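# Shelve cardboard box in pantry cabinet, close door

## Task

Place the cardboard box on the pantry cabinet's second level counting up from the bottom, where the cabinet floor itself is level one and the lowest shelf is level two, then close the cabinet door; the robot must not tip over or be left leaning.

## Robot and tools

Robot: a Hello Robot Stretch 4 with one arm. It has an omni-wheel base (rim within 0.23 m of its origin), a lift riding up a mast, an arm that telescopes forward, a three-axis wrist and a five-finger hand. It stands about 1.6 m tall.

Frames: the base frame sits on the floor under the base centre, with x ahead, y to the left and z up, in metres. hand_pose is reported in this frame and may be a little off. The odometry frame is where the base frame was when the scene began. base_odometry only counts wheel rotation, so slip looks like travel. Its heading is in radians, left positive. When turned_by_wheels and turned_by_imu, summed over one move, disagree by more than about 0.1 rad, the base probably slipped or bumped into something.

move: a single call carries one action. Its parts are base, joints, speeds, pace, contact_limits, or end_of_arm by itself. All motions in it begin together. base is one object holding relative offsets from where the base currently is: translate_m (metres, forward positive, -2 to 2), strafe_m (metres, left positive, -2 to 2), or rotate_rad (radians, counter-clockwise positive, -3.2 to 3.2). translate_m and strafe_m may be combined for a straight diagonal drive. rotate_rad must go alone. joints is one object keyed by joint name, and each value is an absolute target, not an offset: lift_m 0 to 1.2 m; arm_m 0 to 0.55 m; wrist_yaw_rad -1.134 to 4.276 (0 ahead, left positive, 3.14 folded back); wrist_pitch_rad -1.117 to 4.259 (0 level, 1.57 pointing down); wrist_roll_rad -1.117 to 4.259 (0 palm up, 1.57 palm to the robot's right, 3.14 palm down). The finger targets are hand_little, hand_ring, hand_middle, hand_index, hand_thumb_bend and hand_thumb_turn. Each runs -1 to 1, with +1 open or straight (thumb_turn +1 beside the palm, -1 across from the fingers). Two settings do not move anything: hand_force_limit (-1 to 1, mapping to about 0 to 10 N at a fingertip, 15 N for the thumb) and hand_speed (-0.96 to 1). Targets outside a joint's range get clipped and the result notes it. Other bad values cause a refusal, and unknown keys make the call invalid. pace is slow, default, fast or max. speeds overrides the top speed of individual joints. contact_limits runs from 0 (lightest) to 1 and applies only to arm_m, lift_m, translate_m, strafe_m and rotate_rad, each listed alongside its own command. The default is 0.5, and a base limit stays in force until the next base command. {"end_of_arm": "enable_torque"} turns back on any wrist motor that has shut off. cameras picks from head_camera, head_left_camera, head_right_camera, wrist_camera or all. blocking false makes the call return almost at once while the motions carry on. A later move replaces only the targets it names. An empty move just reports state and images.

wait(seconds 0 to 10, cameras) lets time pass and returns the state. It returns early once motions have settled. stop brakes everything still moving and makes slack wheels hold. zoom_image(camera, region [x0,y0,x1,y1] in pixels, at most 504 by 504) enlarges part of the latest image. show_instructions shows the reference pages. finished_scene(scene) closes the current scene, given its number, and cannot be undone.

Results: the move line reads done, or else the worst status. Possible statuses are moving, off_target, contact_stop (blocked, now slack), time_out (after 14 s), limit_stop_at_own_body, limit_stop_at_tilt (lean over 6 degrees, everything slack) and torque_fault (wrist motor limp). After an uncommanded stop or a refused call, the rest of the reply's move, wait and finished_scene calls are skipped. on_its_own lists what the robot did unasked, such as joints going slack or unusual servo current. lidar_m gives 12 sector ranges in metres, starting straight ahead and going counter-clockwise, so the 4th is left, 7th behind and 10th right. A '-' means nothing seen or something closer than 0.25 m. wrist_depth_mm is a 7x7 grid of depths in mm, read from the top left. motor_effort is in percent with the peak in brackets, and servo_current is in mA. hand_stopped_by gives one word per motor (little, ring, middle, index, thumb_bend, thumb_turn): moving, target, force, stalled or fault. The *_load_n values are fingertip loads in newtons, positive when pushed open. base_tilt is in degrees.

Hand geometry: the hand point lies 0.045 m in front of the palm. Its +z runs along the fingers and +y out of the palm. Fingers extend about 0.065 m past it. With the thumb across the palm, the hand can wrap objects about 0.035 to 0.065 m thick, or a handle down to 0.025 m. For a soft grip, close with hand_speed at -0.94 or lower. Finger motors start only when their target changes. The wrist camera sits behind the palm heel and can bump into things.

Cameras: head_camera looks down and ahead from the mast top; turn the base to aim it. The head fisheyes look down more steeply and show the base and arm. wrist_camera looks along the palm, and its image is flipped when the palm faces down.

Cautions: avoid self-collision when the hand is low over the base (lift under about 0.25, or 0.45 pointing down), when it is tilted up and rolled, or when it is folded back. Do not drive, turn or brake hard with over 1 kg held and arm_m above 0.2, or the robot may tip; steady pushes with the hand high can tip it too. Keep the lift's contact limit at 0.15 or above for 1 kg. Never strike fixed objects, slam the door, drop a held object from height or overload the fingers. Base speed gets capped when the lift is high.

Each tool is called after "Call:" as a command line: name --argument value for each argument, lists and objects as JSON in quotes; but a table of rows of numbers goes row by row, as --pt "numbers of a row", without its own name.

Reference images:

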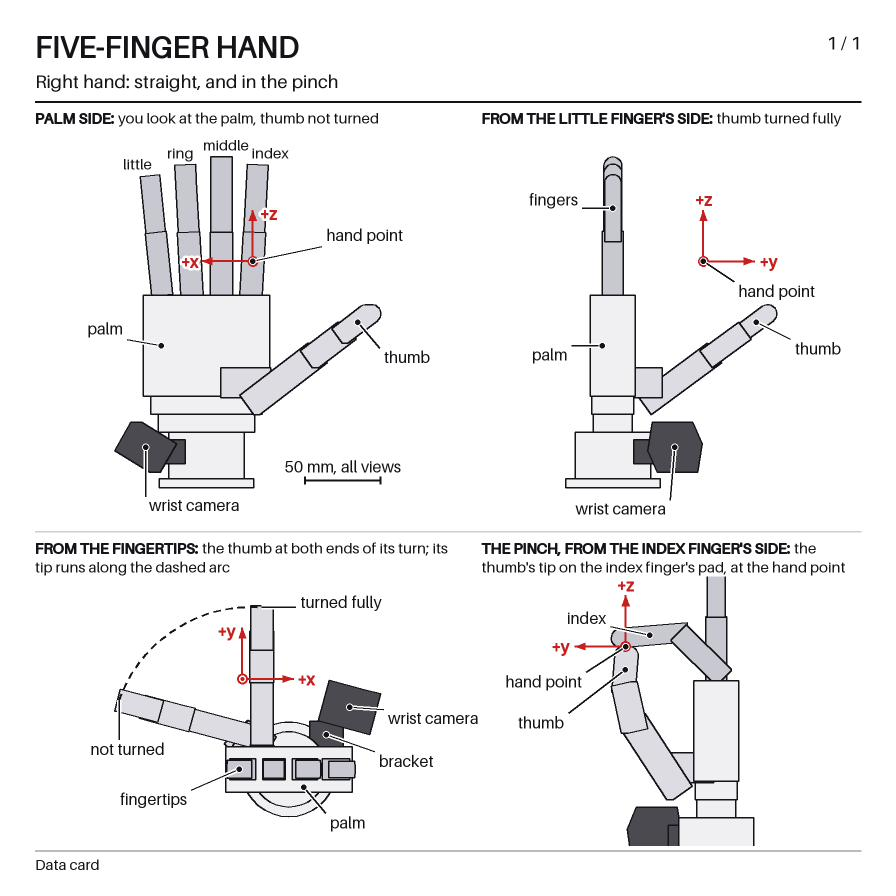

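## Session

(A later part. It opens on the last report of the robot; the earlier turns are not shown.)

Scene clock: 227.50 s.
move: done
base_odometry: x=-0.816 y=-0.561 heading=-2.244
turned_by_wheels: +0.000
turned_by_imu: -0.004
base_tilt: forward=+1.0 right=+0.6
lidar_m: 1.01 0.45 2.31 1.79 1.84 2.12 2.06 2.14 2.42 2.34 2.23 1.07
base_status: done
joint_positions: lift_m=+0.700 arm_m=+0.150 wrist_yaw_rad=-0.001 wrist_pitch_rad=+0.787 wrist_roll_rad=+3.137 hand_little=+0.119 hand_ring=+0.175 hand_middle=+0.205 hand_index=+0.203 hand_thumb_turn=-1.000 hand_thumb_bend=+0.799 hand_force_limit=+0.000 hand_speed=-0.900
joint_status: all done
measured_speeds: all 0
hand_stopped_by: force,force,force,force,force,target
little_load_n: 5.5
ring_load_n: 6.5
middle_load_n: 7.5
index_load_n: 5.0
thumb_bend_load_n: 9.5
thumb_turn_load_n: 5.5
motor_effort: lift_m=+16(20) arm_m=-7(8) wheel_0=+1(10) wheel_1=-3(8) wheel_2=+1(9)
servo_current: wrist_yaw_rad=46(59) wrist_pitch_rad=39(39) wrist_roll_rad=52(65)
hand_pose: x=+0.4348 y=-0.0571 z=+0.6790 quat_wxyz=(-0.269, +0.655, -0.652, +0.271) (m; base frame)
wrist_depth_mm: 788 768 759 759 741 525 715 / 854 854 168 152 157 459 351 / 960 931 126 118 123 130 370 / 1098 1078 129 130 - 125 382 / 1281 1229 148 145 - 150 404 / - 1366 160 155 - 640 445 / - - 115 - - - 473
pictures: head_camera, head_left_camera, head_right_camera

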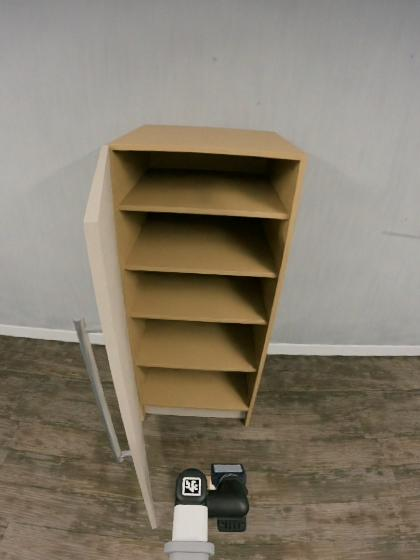

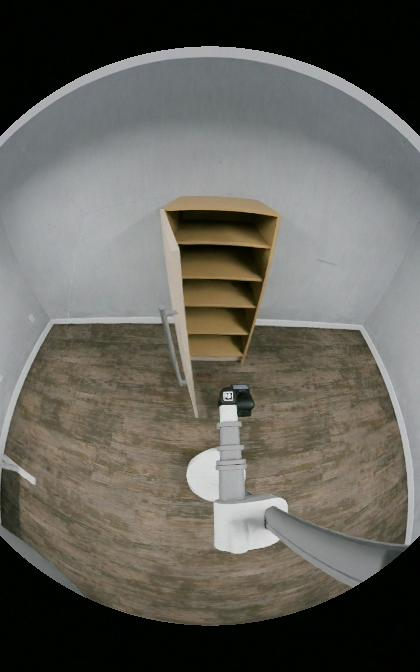

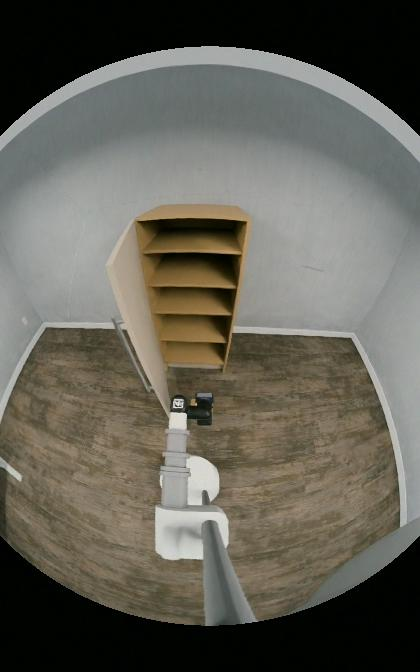

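Call:
move --base '{"translate_m": 0.33, "strafe_m": -0.06}' --joints '{"lift_m": 0.53}' --contact_limits '{"translate_m": 0.3}'

Call:
move --joints '{"arm_m": 0.42}' --contact_limits '{"arm_m": 0.0}' --pace "slow" --cameras '["head_camera", "wrist_camera", "head_right_camera"]'

Call:
zoom_image --camera "head_camera" --region '[90, 240, 310, 460]'

Scene clock: 237.63 s.
move: done
base_odometry: x=-1.068 y=-0.782 heading=-2.243
turned_by_wheels: +0.000
turned_by_imu: -0.001
base_tilt: forward=+1.0 right=+0.6
lidar_m: 0.69 0.30 0.25 2.59 1.96 2.45 2.37 2.52 2.36 2.28 1.76 0.71
base_status: done
joint_positions: lift_m=+0.530 arm_m=+0.150 wrist_yaw_rad=-0.001 wrist_pitch_rad=+0.787 wrist_roll_rad=+3.137 hand_little=+0.119 hand_ring=+0.175 hand_middle=+0.205 hand_index=+0.203 hand_thumb_turn=-1.000 hand_thumb_bend=+0.799 hand_force_limit=+0.000 hand_speed=-0.900
joint_status: all done
measured_speeds: all 0
hand_stopped_by: force,force,force,force,force,target
little_load_n: 5.5
ring_load_n: 6.5
middle_load_n: 7.5
index_load_n: 5.0
thumb_bend_load_n: 9.5
thumb_turn_load_n: 5.0
motor_effort: lift_m=+15(17) arm_m=-8(8) wheel_0=+1(9) wheel_1=+2(9) wheel_2=+0(10)
servo_current: wrist_yaw_rad=46(52) wrist_pitch_rad=33(39) wrist_roll_rad=46(65)
contact_limits: translate_m 0.3
hand_pose: x=+0.4348 y=-0.0571 z=+0.5090 quat_wxyz=(-0.269, +0.655, -0.652, +0.271) (m; base frame)
wrist_depth_mm: 609 615 597 591 585 580 574 / 676 668 168 152 163 615 621 / 759 732 126 118 123 125 676 / 854 842 129 130 - 125 591 / 1008 976 147 145 - 150 621 / - - 160 155 - 750 627 / - - 114 - - - 615
pictures: none

Scene clock: 241.60 s.
move: done
base_odometry: x=-1.068 y=-0.782 heading=-2.243
turned_by_wheels: +0.000
turned_by_imu: +0.000
base_tilt: forward=+1.0 right=+0.6
lidar_m: 0.69 0.30 0.25 2.60 1.96 2.43 2.38 2.51 2.36 2.28 1.78 0.72
base_status: not commanded
joint_positions: lift_m=+0.530 arm_m=+0.420 wrist_yaw_rad=-0.001 wrist_pitch_rad=+0.788 wrist_roll_rad=+3.137 hand_little=+0.119 hand_ring=+0.175 hand_middle=+0.204 hand_index=+0.203 hand_thumb_turn=-1.000 hand_thumb_bend=+0.799 hand_force_limit=+0.000 hand_speed=-0.900
joint_status: all done
measured_speeds: all 0
hand_stopped_by: force,force,force,force,force,target
little_load_n: 3.5
ring_load_n: 0.0
middle_load_n: 0.0
index_load_n: 2.0
thumb_bend_load_n: 4.5
thumb_turn_load_n: 2.0
motor_effort: lift_m=+15(16) arm_m=+8(11) wheel_0=+0(1) wheel_1=+2(2) wheel_2=+0(1)
servo_current: wrist_yaw_rad=52(59) wrist_pitch_rad=39(46) wrist_roll_rad=46(65)
contact_limits: arm_m 0; translate_m 0.3
hand_pose: x=+0.7038 y=-0.0571 z=+0.5089 quat_wxyz=(-0.269, +0.655, -0.652, +0.271) (m; base frame)
wrist_depth_mm: 615 585 424 418 415 418 418 / 668 286 145 146 149 449 452 / 203 239 129 124 125 133 504 / 194 220 120 124 134 200 204 / 195 245 149 155 - 234 233 / 196 278 163 152 - 274 271 / 196 247 115 - - 317 327
pictures: head_camera, head_right_camera, wrist_camera
camera_calibration:
wrist_camera: T_world_to_cam=[[0.0116395, 0.999297, -0.0356492, 0.0911846], [0.735247, 0.0156097, 0.67762, -0.863729], [0.6777, -0.0340982, -0.734548, 0.0517497], [0, 0, 0, 1]] pos_world=[0.598921, -0.0758733, 0.626543]

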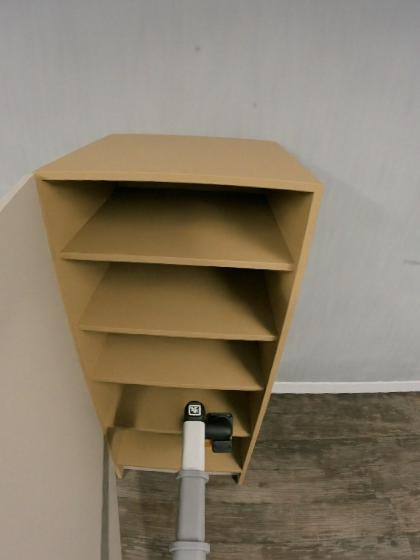

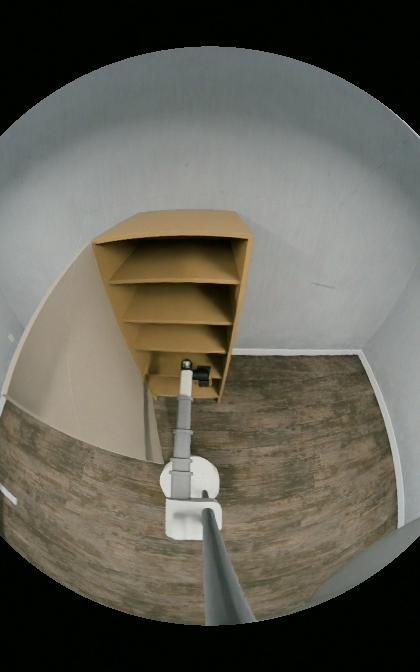

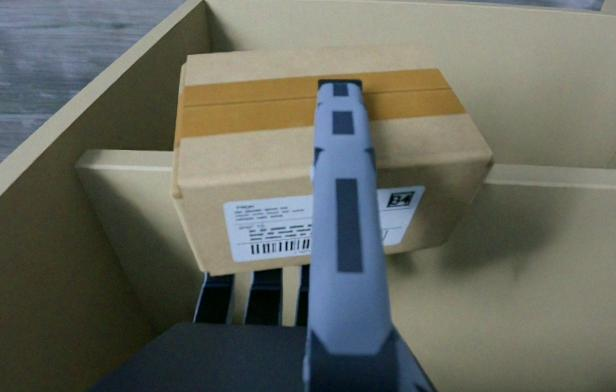

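Scaled by 2.291 from the camera's 420x560 image, which has a finer 1200x1600 frame.

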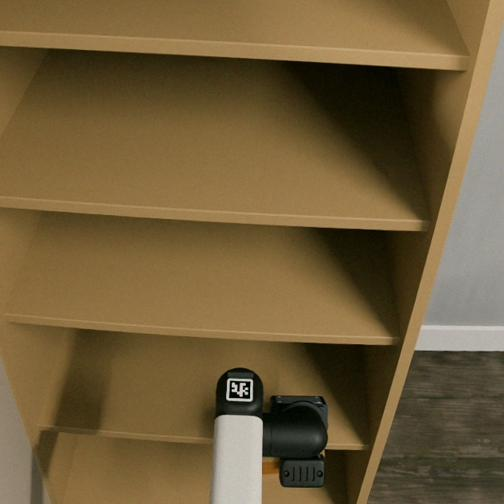

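Call:
move --joints '{"arm_m": 0.36}' --pace "slow"

Call:
move --joints '{"lift_m": 0.59}' --pace "slow" --cameras '["wrist_camera", "head_camera", "head_right_camera"]'

Call:
zoom_image --camera "head_right_camera" --region '[110, 320, 260, 440]'

Scene clock: 246.90 s.
move: done
base_odometry: x=-1.068 y=-0.782 heading=-2.243
turned_by_wheels: +0.000
turned_by_imu: +0.000
base_tilt: forward=+1.0 right=+0.4
lidar_m: 0.61 0.30 0.25 2.59 1.96 2.45 2.38 2.51 2.38 2.26 1.77 0.73
base_status: not commanded
joint_positions: lift_m=+0.530 arm_m=+0.360 wrist_yaw_rad=-0.001 wrist_pitch_rad=+0.788 wrist_roll_rad=+3.137 hand_little=+0.119 hand_ring=+0.175 hand_middle=+0.204 hand_index=+0.203 hand_thumb_turn=-1.000 hand_thumb_bend=+0.799 hand_force_limit=+0.000 hand_speed=-0.900
joint_status: all done
measured_speeds: all 0
hand_stopped_by: force,force,force,force,force,target
little_load_n: 3.0
ring_load_n: 0.0
middle_load_n: 0.0
index_load_n: 2.5
thumb_bend_load_n: 4.5
thumb_turn_load_n: 2.0
motor_effort: lift_m=+16(16) arm_m=-8(13) wheel_0=+1(1) wheel_1=+2(2) wheel_2=+0(1)
servo_current: wrist_yaw_rad=33(52) wrist_pitch_rad=39(39) wrist_roll_rad=46(59)
contact_limits: translate_m 0.3
hand_pose: x=+0.6446 y=-0.0571 z=+0.5089 quat_wxyz=(-0.269, +0.655, -0.652, +0.271) (m; base frame)
wrist_depth_mm: 615 609 585 574 574 569 569 / 668 654 145 146 149 449 455 / 750 343 129 124 125 133 504 / 866 277 120 124 134 148 564 / 216 252 149 155 - 246 246 / 195 278 163 150 - 273 271 / 196 246 115 - - 319 327
pictures: none

Scene clock: 248.27 s.
move: done
base_odometry: x=-1.068 y=-0.782 heading=-2.243
turned_by_wheels: +0.000
turned_by_imu: +0.000
base_tilt: forward=+1.0 right=+0.6
lidar_m: 0.68 0.31 0.25 2.59 1.96 2.45 2.38 2.51 2.36 2.28 1.76 0.72
base_status: not commanded
joint_positions: lift_m=+0.590 arm_m=+0.360 wrist_yaw_rad=-0.001 wrist_pitch_rad=+0.788 wrist_roll_rad=+3.137 hand_little=+0.119 hand_ring=+0.175 hand_middle=+0.204 hand_index=+0.203 hand_thumb_turn=-1.000 hand_thumb_bend=+0.799 hand_force_limit=+0.000 hand_speed=-0.900
joint_status: all done
measured_speeds: all 0
hand_stopped_by: force,force,force,force,force,target
little_load_n: 3.0
ring_load_n: 0.0
middle_load_n: 0.0
index_load_n: 2.5
thumb_bend_load_n: 4.5
thumb_turn_load_n: 2.5
motor_effort: lift_m=+23(26) arm_m=-8(8) wheel_0=+1(1) wheel_1=+2(2) wheel_2=+0(0)
servo_current: wrist_yaw_rad=39(52) wrist_pitch_rad=39(39) wrist_roll_rad=33(65)
contact_limits: translate_m 0.3
hand_pose: x=+0.6446 y=-0.0571 z=+0.5683 quat_wxyz=(-0.269, +0.655, -0.652, +0.271) (m; base frame)
wrist_depth_mm: 668 668 621 621 615 615 615 / 732 723 145 146 149 504 517 / 831 342 128 124 125 133 569 / 946 277 120 124 134 155 291 / 209 278 148 155 - 320 317 / 195 282 163 149 - 375 373 / 195 246 115 - - - 445
pictures: head_camera, head_right_camera, wrist_camera
camera_calibration:
wrist_camera: T_world_to_cam=[[0.0116395, 0.999297, -0.0356492, 0.0939864], [0.735247, 0.0156097, 0.67762, -0.860458], [0.6777, -0.0340982, -0.734548, 0.13536], [0, 0, 0, 1]] pos_world=[0.539821, -0.0758733, 0.685843]

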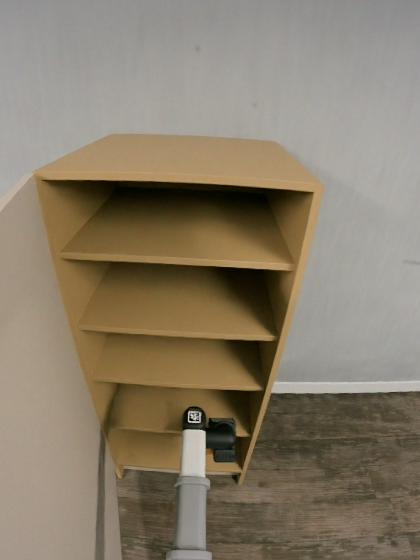

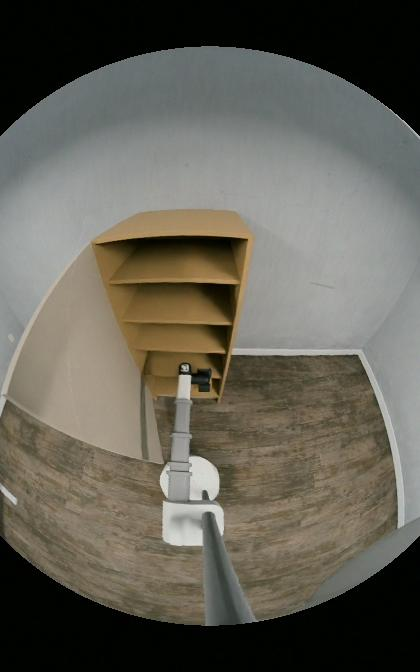

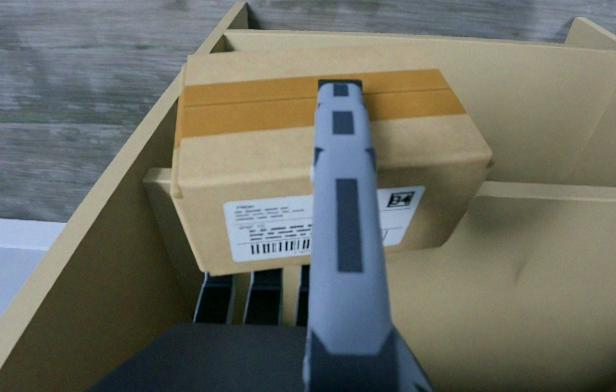

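Scaled by 3.360 from the camera's 420x672 image, which has a finer 600x960 frame.

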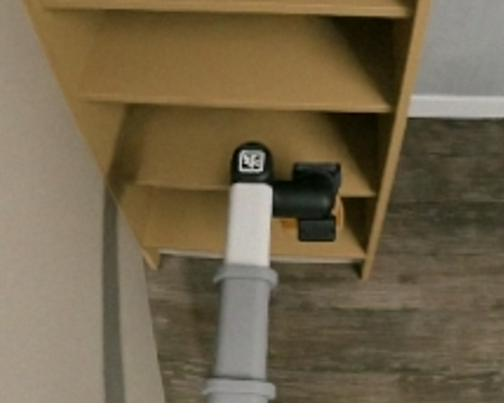

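Call:
move --joints '{"lift_m": 0.573}' --pace "slow"

Call:
move --joints '{"arm_m": 0.47}' --pace "slow" --contact_limits '{"arm_m": 0.0}' --cameras '["wrist_camera", "head_camera", "head_right_camera"]'

Call:
zoom_image --camera "head_right_camera" --region '[110, 320, 260, 440]'

Scene clock: 252.27 s.
move: done
base_odometry: x=-1.068 y=-0.782 heading=-2.243
turned_by_wheels: +0.000
turned_by_imu: +0.000
base_tilt: forward=+1.0 right=+0.6
lidar_m: 0.69 0.31 0.25 2.60 1.96 2.43 2.39 2.51 2.36 2.28 1.77 0.71
base_status: not commanded
joint_positions: lift_m=+0.573 arm_m=+0.360 wrist_yaw_rad=-0.001 wrist_pitch_rad=+0.788 wrist_roll_rad=+3.137 hand_little=+0.119 hand_ring=+0.175 hand_middle=+0.204 hand_index=+0.203 hand_thumb_turn=-1.000 hand_thumb_bend=+0.799 hand_force_limit=+0.000 hand_speed=-0.900
joint_status: all done
measured_speeds: all 0
hand_stopped_by: force,force,force,force,force,target
little_load_n: 3.5
ring_load_n: 0.0
middle_load_n: 0.0
index_load_n: 2.5
thumb_bend_load_n: 4.5
thumb_turn_load_n: 2.0
motor_effort: lift_m=+15(23) arm_m=-8(8) wheel_0=+1(1) wheel_1=+2(2) wheel_2=+0(0)
servo_current: wrist_yaw_rad=39(52) wrist_pitch_rad=33(39) wrist_roll_rad=46(59)
contact_limits: translate_m 0.3
hand_pose: x=+0.6446 y=-0.0571 z=+0.5519 quat_wxyz=(-0.269, +0.655, -0.652, +0.271) (m; base frame)
wrist_depth_mm: 661 654 603 603 609 609 591 / 715 707 145 146 149 492 500 / 809 343 128 124 125 133 554 / 917 277 120 124 134 153 591 / 209 278 148 155 - 297 294 / 195 279 163 149 - 347 345 / 196 246 115 - - - 415
pictures: none

Scene clock: 254.63 s.
move: done
base_odometry: x=-1.068 y=-0.782 heading=-2.243
turned_by_wheels: +0.000
turned_by_imu: +0.000
base_tilt: forward=+1.0 right=+0.7
lidar_m: 0.69 0.31 0.25 2.59 1.96 2.45 2.39 2.51 2.35 2.28 1.75 0.72
base_status: not commanded
joint_positions: lift_m=+0.573 arm_m=+0.470 wrist_yaw_rad=-0.001 wrist_pitch_rad=+0.788 wrist_roll_rad=+3.137 hand_little=+0.119 hand_ring=+0.175 hand_middle=+0.204 hand_index=+0.203 hand_thumb_turn=-1.000 hand_thumb_bend=+0.799 hand_force_limit=+0.000 hand_speed=-0.900
joint_status: all done
measured_speeds: all 0
hand_stopped_by: force,force,force,force,force,target
little_load_n: 3.0
ring_load_n: 0.0
middle_load_n: 0.0
index_load_n: 2.5
thumb_bend_load_n: 4.5
thumb_turn_load_n: 2.5
motor_effort: lift_m=+15(16) arm_m=+7(12) wheel_0=+1(1) wheel_1=+2(2) wheel_2=+0(0)
servo_current: wrist_yaw_rad=33(59) wrist_pitch_rad=39(39) wrist_roll_rad=59(65)
contact_limits: arm_m 0; translate_m 0.3
hand_pose: x=+0.7538 y=-0.0571 z=+0.5519 quat_wxyz=(-0.269, +0.655, -0.652, +0.271) (m; base frame)
wrist_depth_mm: 190 220 392 455 459 452 452 / 183 220 145 146 149 206 206 / 193 243 129 124 125 138 229 / 196 264 120 124 134 246 257 / 197 283 149 155 - 297 294 / 198 285 163 149 - 347 345 / 198 251 115 - - - 415
pictures: head_camera, head_right_camera, wrist_camera
camera_calibration:
wrist_camera: T_world_to_cam=[[0.0116395, 0.999297, -0.0356492, 0.0921355], [0.735247, 0.0156097, 0.67762, -0.929629], [0.6777, -0.0340982, -0.734548, 0.0494503], [0, 0, 0, 1]] pos_world=[0.648921, -0.0758733, 0.669543]

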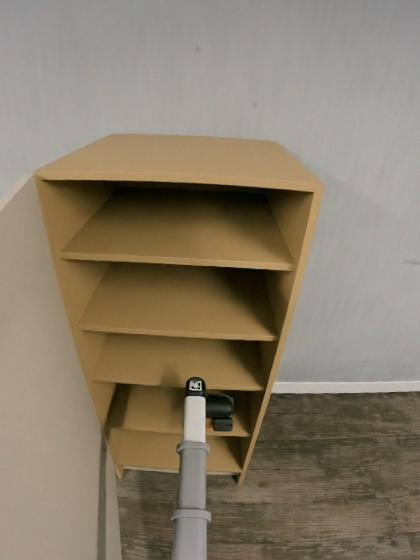

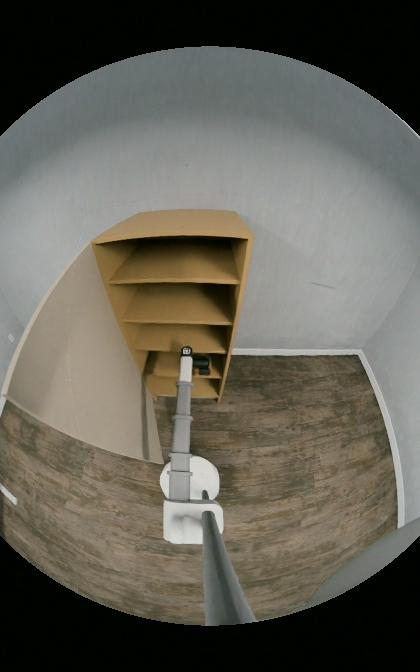

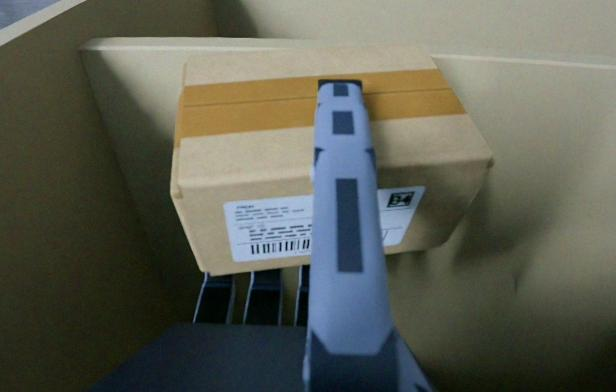

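Scaled by 3.360 from the camera's 420x672 image, which has a finer 600x960 frame.

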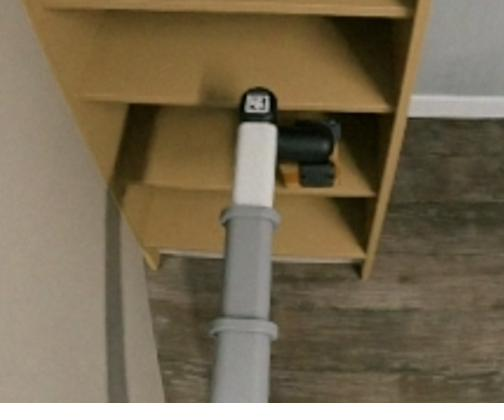

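Call:
move --joints '{"lift_m": 0.562}' --pace "slow" --contact_limits '{"lift_m": 0.0}'

Call:
move --joints '{"arm_m": 0.505}' --pace "slow" --contact_limits '{"arm_m": 0.0}' --cameras '["wrist_camera", "head_right_camera"]'

Call:
zoom_image --camera "head_right_camera" --region '[110, 320, 260, 440]'

Scene clock: 256.27 s.
move: done
base_odometry: x=-1.068 y=-0.782 heading=-2.243
turned_by_wheels: +0.000
turned_by_imu: +0.000
base_tilt: forward=+1.0 right=+0.5
lidar_m: 0.68 0.31 0.25 2.60 1.95 2.45 2.38 2.49 2.34 2.28 1.77 0.70
base_status: not commanded
joint_positions: lift_m=+0.562 arm_m=+0.470 wrist_yaw_rad=-0.001 wrist_pitch_rad=+0.788 wrist_roll_rad=+3.137 hand_little=+0.119 hand_ring=+0.175 hand_middle=+0.204 hand_index=+0.203 hand_thumb_turn=-1.000 hand_thumb_bend=+0.799 hand_force_limit=+0.000 hand_speed=-0.900
joint_status: all done
measured_speeds: all 0
hand_stopped_by: force,force,force,force,force,target
little_load_n: 3.0
ring_load_n: 0.0
middle_load_n: 0.0
index_load_n: 2.5
thumb_bend_load_n: 4.5
thumb_turn_load_n: 2.5
motor_effort: lift_m=+15(18) arm_m=+7(8) wheel_0=+1(1) wheel_1=+2(2) wheel_2=+0(0)
servo_current: wrist_yaw_rad=39(46) wrist_pitch_rad=26(39) wrist_roll_rad=46(59)
contact_limits: arm_m 0; lift_m 0; translate_m 0.3
hand_pose: x=+0.7538 y=-0.0571 z=+0.5409 quat_wxyz=(-0.269, +0.655, -0.652, +0.271) (m; base frame)
wrist_depth_mm: 189 250 445 452 445 449 445 / 183 208 146 147 149 195 198 / 193 231 128 124 125 138 216 / 196 257 120 124 134 234 244 / 198 283 149 155 - 281 278 / 198 285 163 150 - 329 325 / 198 250 115 - - - 394
pictures: none

Scene clock: 257.73 s.
move: done
base_odometry: x=-1.068 y=-0.782 heading=-2.243
turned_by_wheels: +0.000
turned_by_imu: +0.000
base_tilt: forward=+0.9 right=+0.5
lidar_m: 0.68 0.31 0.25 2.59 1.95 2.42 2.38 2.50 2.36 2.27 1.76 0.73
base_status: not commanded
joint_positions: lift_m=+0.562 arm_m=+0.505 wrist_yaw_rad=-0.001 wrist_pitch_rad=+0.788 wrist_roll_rad=+3.137 hand_little=+0.119 hand_ring=+0.175 hand_middle=+0.204 hand_index=+0.203 hand_thumb_turn=-1.000 hand_thumb_bend=+0.799 hand_force_limit=+0.000 hand_speed=-0.900
joint_status: all done
measured_speeds: all 0
hand_stopped_by: force,force,force,force,force,target
little_load_n: 3.0
ring_load_n: 0.0
middle_load_n: 0.0
index_load_n: 2.5
thumb_bend_load_n: 4.5
thumb_turn_load_n: 2.5
motor_effort: lift_m=+15(16) arm_m=+7(11) wheel_0=+1(1) wheel_1=+2(2) wheel_2=+0(0)
servo_current: wrist_yaw_rad=26(59) wrist_pitch_rad=33(46) wrist_roll_rad=52(72)
contact_limits: arm_m 0; lift_m 0; translate_m 0.3
hand_pose: x=+0.7888 y=-0.0571 z=+0.5409 quat_wxyz=(-0.269, +0.655, -0.652, +0.271) (m; base frame)
wrist_depth_mm: 185 190 186 180 180 180 - / 184 208 145 146 149 193 195 / 194 232 129 123 125 138 216 / 196 256 120 124 134 232 243 / 198 283 149 155 - 281 277 / 199 286 163 150 - 327 327 / 199 251 115 - - - 392
pictures: head_right_camera, wrist_camera
camera_calibration:
wrist_camera: T_world_to_cam=[[0.0116395, 0.999297, -0.0356492, 0.091336], [0.735247, 0.0156097, 0.67762, -0.947908], [0.6777, -0.0340982, -0.734548, 0.0176508], [0, 0, 0, 1]] pos_world=[0.683921, -0.0758733, 0.658543]

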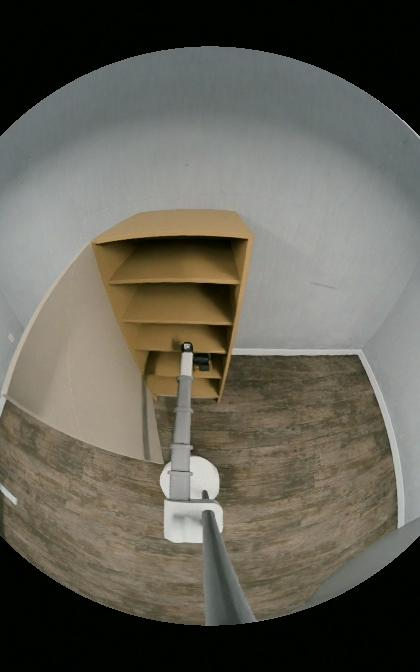

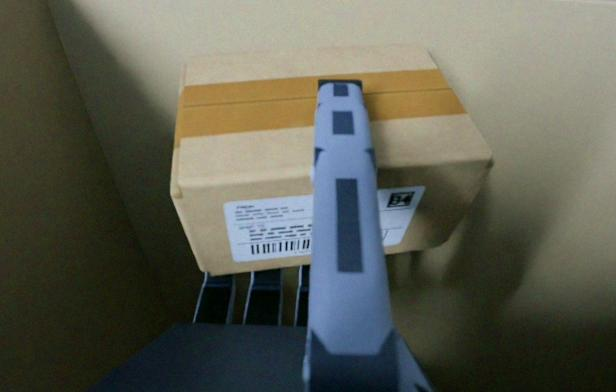

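Scaled by 3.360 from the camera's 420x672 image, which has a finer 600x960 frame.

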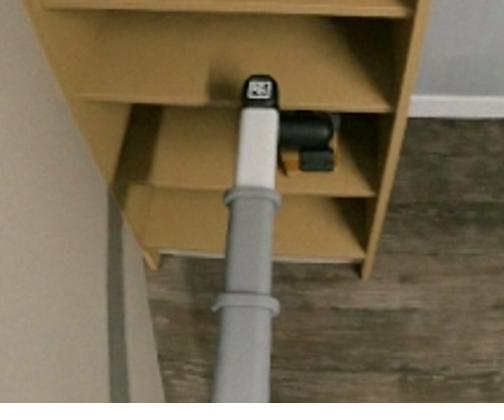

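Call:
move --joints '{"lift_m": 0.551}' --pace "slow" --contact_limits '{"lift_m": 0.0}'

Call:
move --joints '{"lift_m": 0.546}' --pace "slow" --contact_limits '{"lift_m": 0.0}' --cameras '["wrist_camera"]'

Scene clock: 259.07 s.
move: done
base_odometry: x=-1.068 y=-0.782 heading=-2.243
turned_by_wheels: +0.000
turned_by_imu: +0.000
base_tilt: forward=+1.0 right=+0.7
lidar_m: 0.69 0.32 0.25 2.59 1.96 2.44 2.38 2.52 2.36 2.28 1.78 0.72
base_status: not commanded
joint_positions: lift_m=+0.551 arm_m=+0.505 wrist_yaw_rad=-0.001 wrist_pitch_rad=+0.788 wrist_roll_rad=+3.137 hand_little=+0.119 hand_ring=+0.175 hand_middle=+0.204 hand_index=+0.203 hand_thumb_turn=-1.000 hand_thumb_bend=+0.799 hand_force_limit=+0.000 hand_speed=-0.900
joint_status: all done
measured_speeds: all 0
hand_stopped_by: force,force,force,force,force,target
little_load_n: 3.0
ring_load_n: 0.0
middle_load_n: 0.0
index_load_n: 2.0
thumb_bend_load_n: 4.5
thumb_turn_load_n: 2.0
motor_effort: lift_m=+14(16) arm_m=+7(8) wheel_0=+1(1) wheel_1=+2(2) wheel_2=+0(1)
servo_current: wrist_yaw_rad=46(46) wrist_pitch_rad=33(39) wrist_roll_rad=52(59)
contact_limits: arm_m 0; lift_m 0; translate_m 0.3
hand_pose: x=+0.7888 y=-0.0571 z=+0.5300 quat_wxyz=(-0.269, +0.655, -0.652, +0.271) (m; base frame)
wrist_depth_mm: 178 180 177 175 172 171 169 / 183 197 152 148 151 185 184 / 193 220 128 122 123 137 204 / 196 245 124 130 132 138 231 / 196 271 148 150 - 267 264 / 198 283 163 152 - 310 309 / 198 249 115 - - - 373
pictures: none

Scene clock: 259.67 s.
move: done
base_odometry: x=-1.068 y=-0.782 heading=-2.243
turned_by_wheels: +0.000
turned_by_imu: +0.000
base_tilt: forward=+1.0 right=+0.5
lidar_m: 0.69 0.29 0.25 2.58 1.94 2.46 2.38 2.52 2.37 2.28 1.77 0.72
base_status: not commanded
joint_positions: lift_m=+0.546 arm_m=+0.505 wrist_yaw_rad=-0.001 wrist_pitch_rad=+0.788 wrist_roll_rad=+3.137 hand_little=+0.119 hand_ring=+0.175 hand_middle=+0.204 hand_index=+0.203 hand_thumb_turn=-1.000 hand_thumb_bend=+0.799 hand_force_limit=+0.000 hand_speed=-0.900
joint_status: all done
measured_speeds: all 0
hand_stopped_by: force,force,force,force,force,target
little_load_n: 2.5
ring_load_n: 0.0
middle_load_n: 1.0
index_load_n: 2.0
thumb_bend_load_n: 4.5
thumb_turn_load_n: 1.5
motor_effort: lift_m=+14(16) arm_m=+8(8) wheel_0=+1(1) wheel_1=+2(2) wheel_2=+0(0)
servo_current: wrist_yaw_rad=52(52) wrist_pitch_rad=33(39) wrist_roll_rad=39(59)
contact_limits: arm_m 0; lift_m 0; translate_m 0.3
hand_pose: x=+0.7888 y=-0.0571 z=+0.5250 quat_wxyz=(-0.269, +0.655, -0.652, +0.271) (m; base frame)
wrist_depth_mm: 173 175 171 169 168 167 - / 184 191 154 149 153 179 180 / 195 213 127 120 122 132 200 / 196 237 126 131 129 134 226 / 197 263 148 150 - 259 259 / 198 282 163 152 - 303 303 / 198 248 115 - - - 368
pictures: wrist_camera
camera_calibration:
wrist_camera: T_world_to_cam=[[0.0116395, 0.999297, -0.0356492, 0.0907656], [0.735247, 0.0156097, 0.67762, -0.937066], [0.6777, -0.0340982, -0.734548, 0.005898], [0, 0, 0, 1]] pos_world=[0.683921, -0.0758733, 0.642543]

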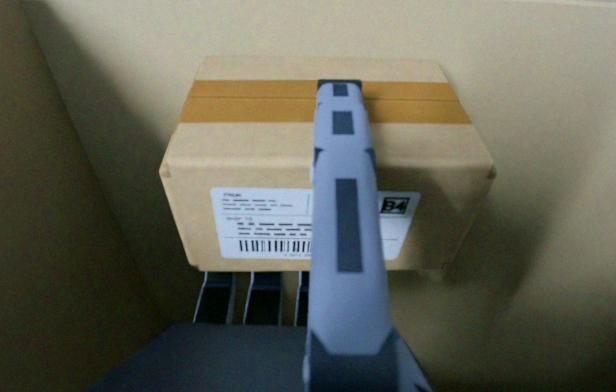

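Call:
move --joints '{"hand_thumb_bend": 1.0, "hand_index": 0.65, "hand_middle": 0.65, "hand_ring": 0.65, "hand_little": 0.65, "hand_speed": -0.5}' --cameras '["wrist_camera"]'

Scene clock: 260.97 s.
move: done
base_odometry: x=-1.068 y=-0.782 heading=-2.243
turned_by_wheels: +0.000
turned_by_imu: +0.000
base_tilt: forward=+1.1 right=+0.6
lidar_m: 0.68 0.29 0.25 2.60 1.95 2.43 2.39 2.50 2.37 2.28 1.78 0.72
base_status: not commanded
joint_positions: lift_m=+0.546 arm_m=+0.505 wrist_yaw_rad=-0.001 wrist_pitch_rad=+0.788 wrist_roll_rad=+3.137 hand_little=+0.650 hand_ring=+0.650 hand_middle=+0.650 hand_index=+0.650 hand_thumb_turn=-1.000 hand_thumb_bend=+1.000 hand_force_limit=+0.000 hand_speed=-0.500
joint_status: all done
measured_speeds: all 0
hand_stopped_by: target,target,target,target,target,target
little_load_n: 0.0
ring_load_n: 0.0
middle_load_n: 0.0
index_load_n: 0.0
thumb_bend_load_n: 0.0
thumb_turn_load_n: 0.0
motor_effort: lift_m=+14(15) arm_m=+7(8) wheel_0=+1(1) wheel_1=+2(2) wheel_2=+0(0)
servo_current: wrist_yaw_rad=33(52) wrist_pitch_rad=33(46) wrist_roll_rad=46(65)
contact_limits: arm_m 0; lift_m 0; translate_m 0.3
hand_pose: x=+0.7888 y=-0.0571 z=+0.5250 quat_wxyz=(-0.269, +0.655, -0.652, +0.271) (m; base frame)
wrist_depth_mm: 173 175 171 169 168 167 - / 184 191 152 135 156 181 180 / 195 213 126 125 - 192 200 / 197 241 139 141 131 141 226 / 198 265 193 157 - 260 258 / 198 283 178 167 - 306 303 / 198 249 115 - - - 366
pictures: wrist_camera
camera_calibration:
wrist_camera: T_world_to_cam=[[0.0116395, 0.999297, -0.0356492, 0.0907656], [0.735247, 0.0156097, 0.67762, -0.937066], [0.6777, -0.0340982, -0.734548, 0.005898], [0, 0, 0, 1]] pos_world=[0.683921, -0.0758733, 0.642543]

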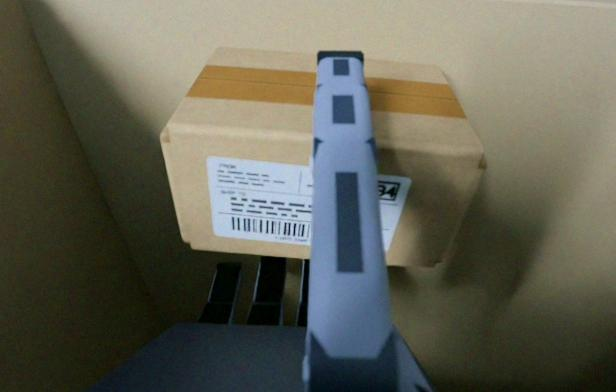

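Call:
move --joints '{"hand_thumb_turn": 1.0, "hand_index": 1.0, "hand_middle": 1.0, "hand_ring": 1.0, "hand_little": 1.0, "hand_speed": 0.0}' --cameras '["wrist_camera"]'

Call:
move --joints '{"wrist_pitch_rad": 0.65, "lift_m": 0.536}' --speeds '{"wrist_pitch_rad": 0.8, "lift_m": 0.05}' --contact_limits '{"lift_m": 0.0}' --cameras '["wrist_camera"]'

Call:
move --joints '{"wrist_pitch_rad": 0.45, "lift_m": 0.51}' --speeds '{"wrist_pitch_rad": 0.8, "lift_m": 0.06}' --contact_limits '{"lift_m": 0.0}' --cameras '["wrist_camera", "head_right_camera"]'

Scene clock: 268.37 s.
move: done
base_odometry: x=-1.068 y=-0.782 heading=-2.243
turned_by_wheels: +0.000
turned_by_imu: +0.000
base_tilt: forward=+0.9 right=+0.6
lidar_m: 0.70 0.31 0.25 2.60 1.96 2.43 2.39 2.51 2.38 2.28 1.77 0.72
base_status: not commanded
joint_positions: lift_m=+0.546 arm_m=+0.505 wrist_yaw_rad=-0.001 wrist_pitch_rad=+0.788 wrist_roll_rad=+3.137 hand_little=+1.000 hand_ring=+1.000 hand_middle=+1.000 hand_index=+1.000 hand_thumb_turn=+1.000 hand_thumb_bend=+1.000 hand_force_limit=+0.000 hand_speed=+0.000
joint_status: all done
measured_speeds: all 0
hand_stopped_by: target,target,target,target,target,target
little_load_n: 0.0
ring_load_n: 0.0
middle_load_n: 0.0
index_load_n: 0.0
thumb_bend_load_n: 0.0
thumb_turn_load_n: 0.0
motor_effort: lift_m=+14(15) arm_m=+7(8) wheel_0=+1(1) wheel_1=+2(2) wheel_2=+0(0)
servo_current: wrist_yaw_rad=39(59) wrist_pitch_rad=33(46) wrist_roll_rad=46(65)
contact_limits: arm_m 0; lift_m 0; translate_m 0.3
hand_pose: x=+0.7888 y=-0.0571 z=+0.5250 quat_wxyz=(-0.269, +0.655, -0.652, +0.271) (m; base frame)
wrist_depth_mm: 173 175 172 169 167 166 - / 184 192 153 149 158 181 180 / 194 213 126 125 125 138 200 / 196 241 139 140 135 141 225 / 197 265 274 157 154 259 250 / 199 283 303 293 298 296 - / 198 249 115 - - - -
pictures: wrist_camera
camera_calibration:
wrist_camera: T_world_to_cam=[[0.0116395, 0.999297, -0.0356492, 0.0907644], [0.735247, 0.0156097, 0.67762, -0.93714], [0.6777, -0.0340982, -0.734548, 0.00583023], [0, 0, 0, 1]] pos_world=[0.684021, -0.0758733, 0.642543]

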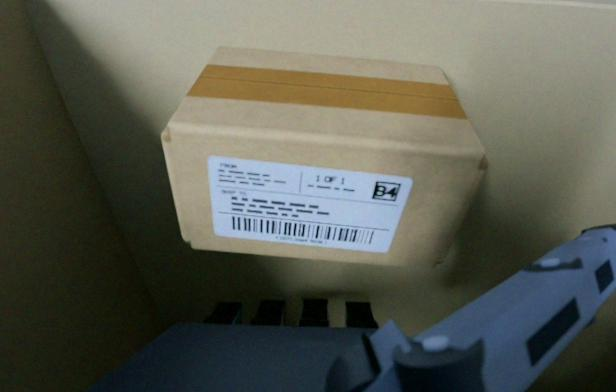

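Scene clock: 269.03 s.
move: done
base_odometry: x=-1.068 y=-0.782 heading=-2.243
turned_by_wheels: +0.000
turned_by_imu: +0.000
base_tilt: forward=+1.1 right=+0.7
lidar_m: 0.68 0.30 0.25 2.60 1.95 2.44 2.39 2.51 2.37 2.28 1.78 0.71
base_status: not commanded
joint_positions: lift_m=+0.536 arm_m=+0.505 wrist_yaw_rad=-0.001 wrist_pitch_rad=+0.657 wrist_roll_rad=+3.137 hand_little=+1.000 hand_ring=+1.000 hand_middle=+1.000 hand_index=+1.000 hand_thumb_turn=+1.000 hand_thumb_bend=+1.000 hand_force_limit=+0.000 hand_speed=+0.000
joint_status: all done
measured_speeds: all 0
hand_stopped_by: target,target,target,target,target,target
little_load_n: 0.0
ring_load_n: 0.0
middle_load_n: 0.0
index_load_n: -0.5
thumb_bend_load_n: 0.0
thumb_turn_load_n: 0.0
motor_effort: lift_m=+15(17) arm_m=+7(8) wheel_0=+1(1) wheel_1=+2(2) wheel_2=+0(0)
servo_current: wrist_yaw_rad=39(59) wrist_pitch_rad=39(85) wrist_roll_rad=39(52)
contact_limits: arm_m 0; lift_m 0; translate_m 0.3
hand_pose: x=+0.8139 y=-0.0571 z=+0.5315 quat_wxyz=(-0.311, +0.636, -0.633, +0.313) (m; base frame)
wrist_depth_mm: 173 172 111 116 126 160 - / 186 195 108 107 107 108 181 / 195 224 124 122 120 118 208 / 198 254 146 147 140 244 242 / 198 285 312 304 300 293 278 / 199 286 357 345 351 345 - / 199 251 115 - - - -
pictures: wrist_camera
camera_calibration:
wrist_camera: T_world_to_cam=[[0.016133, 0.99929, -0.034047, 0.0862116], [0.640647, 0.0158126, 0.767673, -0.930801], [0.767666, -0.034197, -0.639937, -0.129856], [0, 0, 0, 1]] pos_world=[0.69461, -0.0758728, 0.634385]

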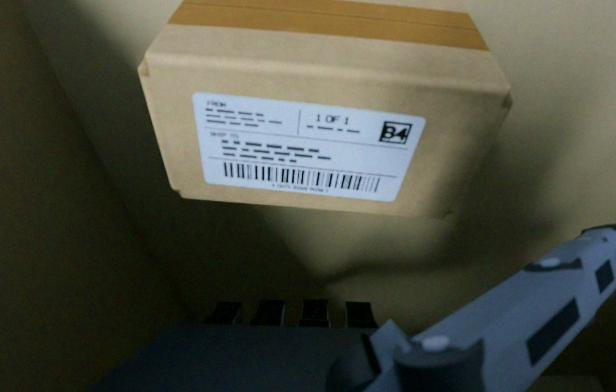

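Scene clock: 269.97 s.
move: done
base_odometry: x=-1.068 y=-0.782 heading=-2.243
turned_by_wheels: +0.000
turned_by_imu: +0.000
base_tilt: forward=+0.9 right=+0.5
lidar_m: 0.69 0.31 0.25 2.59 1.96 2.45 2.39 2.51 2.35 2.28 1.77 0.72
base_status: not commanded
joint_positions: lift_m=+0.510 arm_m=+0.505 wrist_yaw_rad=-0.001 wrist_pitch_rad=+0.458 wrist_roll_rad=+3.137 hand_little=+1.000 hand_ring=+1.000 hand_middle=+1.000 hand_index=+1.000 hand_thumb_turn=+1.000 hand_thumb_bend=+1.000 hand_force_limit=+0.000 hand_speed=+0.000
joint_status: all done
measured_speeds: all 0
hand_stopped_by: target,target,target,target,target,target
little_load_n: 0.0
ring_load_n: 0.0
middle_load_n: 0.0
index_load_n: 0.0
thumb_bend_load_n: 0.0
thumb_turn_load_n: 0.0
motor_effort: lift_m=+15(17) arm_m=+7(8) wheel_0=+1(1) wheel_1=+2(2) wheel_2=+0(0)
servo_current: wrist_yaw_rad=33(46) wrist_pitch_rad=39(91) wrist_roll_rad=46(59)
contact_limits: arm_m 0; lift_m 0; translate_m 0.3
hand_pose: x=+0.8474 y=-0.0571 z=+0.5365 quat_wxyz=(-0.372, +0.602, -0.599, +0.375) (m; base frame)
wrist_depth_mm: 173 - - - - - - / 186 192 105 - - - - / 194 232 119 117 114 112 229 / 197 277 300 293 286 279 274 / 198 285 397 392 379 370 342 / 199 286 436 488 512 504 - / 200 250 115 - - - -
pictures: head_right_camera, wrist_camera
camera_calibration:
wrist_camera: T_world_to_cam=[[0.0225439, 0.999284, -0.0304013, 0.078468], [0.476053, 0.0160104, 0.879271, -0.876484], [0.879128, -0.0342948, -0.475351, -0.335132], [0, 0, 0, 1]] pos_world=[0.710107, -0.0758723, 0.613747]

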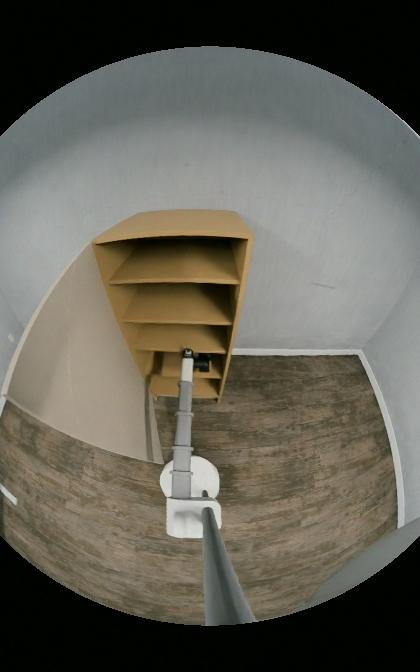

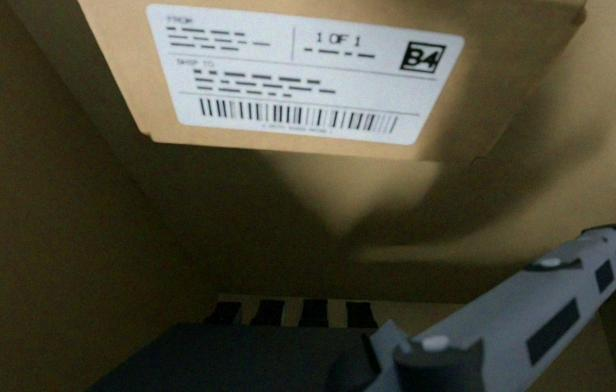

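Call:
move --joints '{"wrist_pitch_rad":0.3}' --speeds '{"wrist_pitch_rad":0.5}' --cameras '["wrist_camera"]'

Call:
move --joints '{"arm_m":0.3}' --cameras '["wrist_camera","head_camera"]'

Scene clock: 274.60 s.
move: done
base_odometry: x=-1.068 y=-0.782 heading=-2.243
turned_by_wheels: +0.000
turned_by_imu: +0.000
base_tilt: forward=+1.1 right=+0.6
lidar_m: 0.69 0.32 0.25 2.59 1.94 2.45 2.39 2.51 2.34 2.28 1.76 0.70
base_status: not commanded
joint_positions: lift_m=+0.510 arm_m=+0.505 wrist_yaw_rad=-0.001 wrist_pitch_rad=+0.309 wrist_roll_rad=+3.137 hand_little=+1.000 hand_ring=+1.000 hand_middle=+1.000 hand_index=+1.000 hand_thumb_turn=+1.000 hand_thumb_bend=+1.000 hand_force_limit=+0.000 hand_speed=+0.000
joint_status: all done
measured_speeds: all 0
hand_stopped_by: target,target,target,target,target,target
little_load_n: 0.0
ring_load_n: 0.0
middle_load_n: 0.0
index_load_n: 0.0
thumb_bend_load_n: 0.0
thumb_turn_load_n: -0.5
motor_effort: lift_m=+15(15) arm_m=+7(7) wheel_0=+1(1) wheel_1=+2(2) wheel_2=+0(1)
servo_current: wrist_yaw_rad=39(46) wrist_pitch_rad=52(85) wrist_roll_rad=52(65)
contact_limits: arm_m 0; lift_m 0; translate_m 0.3
hand_pose: x=+0.8681 y=-0.0572 z=+0.5638 quat_wxyz=(-0.416, +0.572, -0.570, +0.419) (m; base frame)
wrist_depth_mm: 191 206 105 104 102 - - / 192 240 240 237 233 229 223 / 195 278 307 301 294 287 282 / 198 282 421 413 399 389 379 / 198 285 525 535 535 530 530 / 199 285 439 512 512 517 - / 199 251 115 - - - -
pictures: wrist_camera
camera_calibration:
wrist_camera: T_world_to_cam=[[0.0268395, 0.999277, -0.0269304, 0.0731594], [0.33991, 0.0162119, 0.940318, -0.826543], [0.940075, -0.0343916, -0.339229, -0.47003], [0, 0, 0, 1]] pos_world=[0.720849, -0.0758717, 0.619736]

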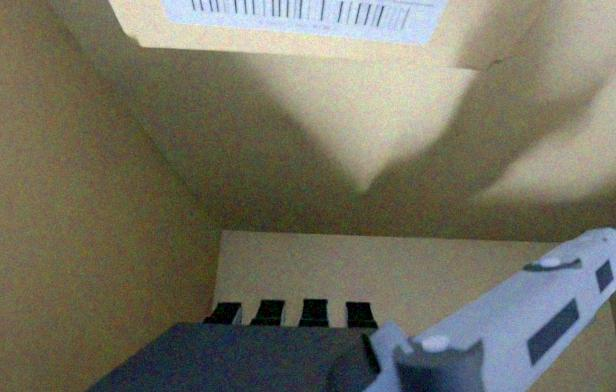

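Scene clock: 276.30 s.
move: done
base_odometry: x=-1.068 y=-0.782 heading=-2.243
turned_by_wheels: +0.000
turned_by_imu: +0.000
base_tilt: forward=+1.0 right=+0.7
lidar_m: 0.68 0.31 0.25 2.59 1.95 2.44 2.39 2.49 2.37 2.28 1.79 0.72
base_status: not commanded
joint_positions: lift_m=+0.510 arm_m=+0.300 wrist_yaw_rad=-0.001 wrist_pitch_rad=+0.308 wrist_roll_rad=+3.137 hand_little=+1.000 hand_ring=+1.000 hand_middle=+1.000 hand_index=+1.000 hand_thumb_turn=+1.000 hand_thumb_bend=+1.000 hand_force_limit=+0.000 hand_speed=+0.000
joint_status: all done
measured_speeds: all 0
hand_stopped_by: target,target,target,target,target,target
little_load_n: 0.0
ring_load_n: 0.0
middle_load_n: 0.0
index_load_n: 0.0
thumb_bend_load_n: 0.0
thumb_turn_load_n: 0.0
motor_effort: lift_m=+15(15) arm_m=-7(11) wheel_0=+0(1) wheel_1=+2(2) wheel_2=+0(0)
servo_current: wrist_yaw_rad=39(52) wrist_pitch_rad=39(52) wrist_roll_rad=46(65)
contact_limits: lift_m 0; translate_m 0.3
hand_pose: x=+0.6639 y=-0.0572 z=+0.5638 quat_wxyz=(-0.416, +0.572, -0.570, +0.419) (m; base frame)
wrist_depth_mm: 820 277 484 564 554 554 544 / 904 254 254 253 255 248 580 / 214 268 307 265 267 289 283 / 204 272 394 250 255 392 379 / 195 273 517 661 640 603 530 / 193 276 421 715 715 707 - / 193 242 115 - - - -
pictures: head_camera, wrist_camera
camera_calibration:
wrist_camera: T_world_to_cam=[[0.0268519, 0.999277, -0.0269206, 0.0786275], [0.339524, 0.0162125, 0.940458, -0.75702], [0.940214, -0.0343933, -0.338843, -0.278376], [0, 0, 0, 1]] pos_world=[0.516648, -0.0758717, 0.619737]

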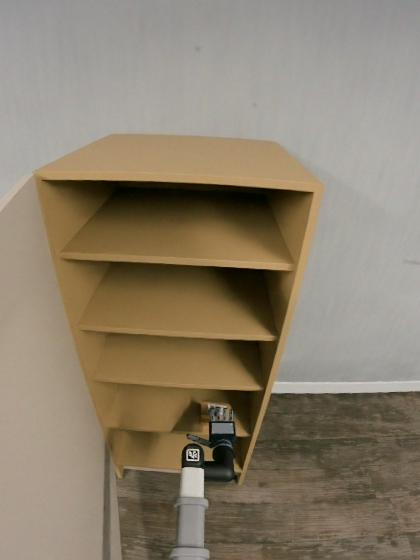

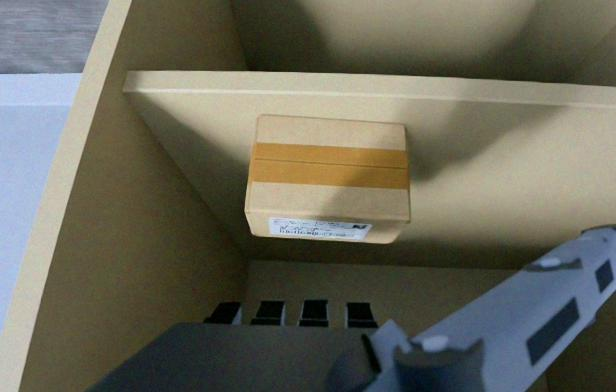

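Call:
move --base '{"translate_m":-0.45}' --joints '{"arm_m":0.01}'

Call:
move --base '{"strafe_m":0.55}' --joints '{"lift_m":0.42,"wrist_pitch_rad":0.0,"hand_little":-1,"hand_ring":-1,"hand_middle":-1,"hand_index":-1}' --cameras '["head_camera","head_right_camera"]'

Scene clock: 282.50 s.
move: done
base_odometry: x=-0.788 y=-0.430 heading=-2.244
turned_by_wheels: +0.000
turned_by_imu: +0.001
base_tilt: forward=+1.1 right=+0.5
lidar_m: 1.14 0.59 2.48 1.85 1.89 2.02 1.94 2.01 2.36 2.27 2.38 1.76
base_status: done
joint_positions: lift_m=+0.510 arm_m=+0.010 wrist_yaw_rad=-0.001 wrist_pitch_rad=+0.308 wrist_roll_rad=+3.137 hand_little=+1.000 hand_ring=+1.000 hand_middle=+1.000 hand_index=+1.000 hand_thumb_turn=+1.000 hand_thumb_bend=+1.000 hand_force_limit=+0.000 hand_speed=+0.000
joint_status: all done
measured_speeds: all 0
hand_stopped_by: target,target,target,target,target,target
little_load_n: 0.0
ring_load_n: 0.0
middle_load_n: 0.0
index_load_n: 0.0
thumb_bend_load_n: 0.0
thumb_turn_load_n: -0.5
motor_effort: lift_m=+15(15) arm_m=-8(11) wheel_0=-2(7) wheel_1=-1(12) wheel_2=+0(11)
servo_current: wrist_yaw_rad=46(52) wrist_pitch_rad=52(52) wrist_roll_rad=46(72)
contact_limits: lift_m 0
hand_pose: x=+0.3739 y=-0.0572 z=+0.5638 quat_wxyz=(-0.416, +0.572, -0.570, +0.419) (m; base frame)
wrist_depth_mm: 831 831 788 778 768 750 508 / 991 976 960 946 931 878 469 / 1281 1255 1229 1098 1078 1008 488 / - - 1576 1205 1138 991 508 / - - - 1464 1464 976 525 / - - 168 198 1160 1025 - / - - 115 - - - -
pictures: none

Scene clock: 285.67 s.
move: done
base_odometry: x=-0.357 y=-0.773 heading=-2.243
turned_by_wheels: +0.000
turned_by_imu: +0.001
base_tilt: forward=+1.1 right=+0.7
lidar_m: 0.97 1.81 2.13 1.30 1.31 1.84 1.90 2.03 2.80 2.82 2.41 0.66
base_status: done
joint_positions: lift_m=+0.420 arm_m=+0.010 wrist_yaw_rad=-0.001 wrist_pitch_rad=+0.009 wrist_roll_rad=+3.137 hand_little=-1.000 hand_ring=-1.000 hand_middle=-1.000 hand_index=-1.000 hand_thumb_turn=+1.000 hand_thumb_bend=+1.000 hand_force_limit=+0.000 hand_speed=+0.000
joint_status: all done
measured_speeds: all 0
hand_stopped_by: target,target,target,target,target,target
little_load_n: 0.0
ring_load_n: 0.0
middle_load_n: 0.0
index_load_n: 0.0
thumb_bend_load_n: 0.0
thumb_turn_load_n: 0.0
motor_effort: lift_m=+15(16) arm_m=-7(8) wheel_0=+1(10) wheel_1=-1(13) wheel_2=+1(4)
servo_current: wrist_yaw_rad=46(59) wrist_pitch_rad=39(137) wrist_roll_rad=59(65)
hand_pose: x=+0.4021 y=-0.0572 z=+0.5362 quat_wxyz=(-0.496, +0.503, -0.501, +0.499) (m; base frame)
wrist_depth_mm: 370 439 627 976 1025 1008 976 / 373 439 621 1229 1308 1308 1255 / 359 445 634 904 - - - / 362 445 597 831 - - - / 351 449 127 125 123 - - / 349 449 141 140 138 - - / 349 407 114 - - - -
pictures: head_camera, head_right_camera

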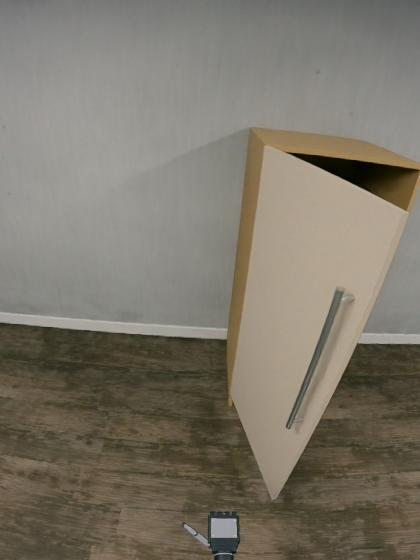

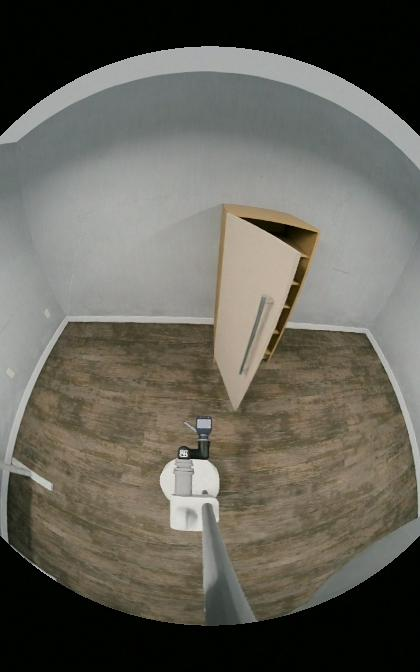

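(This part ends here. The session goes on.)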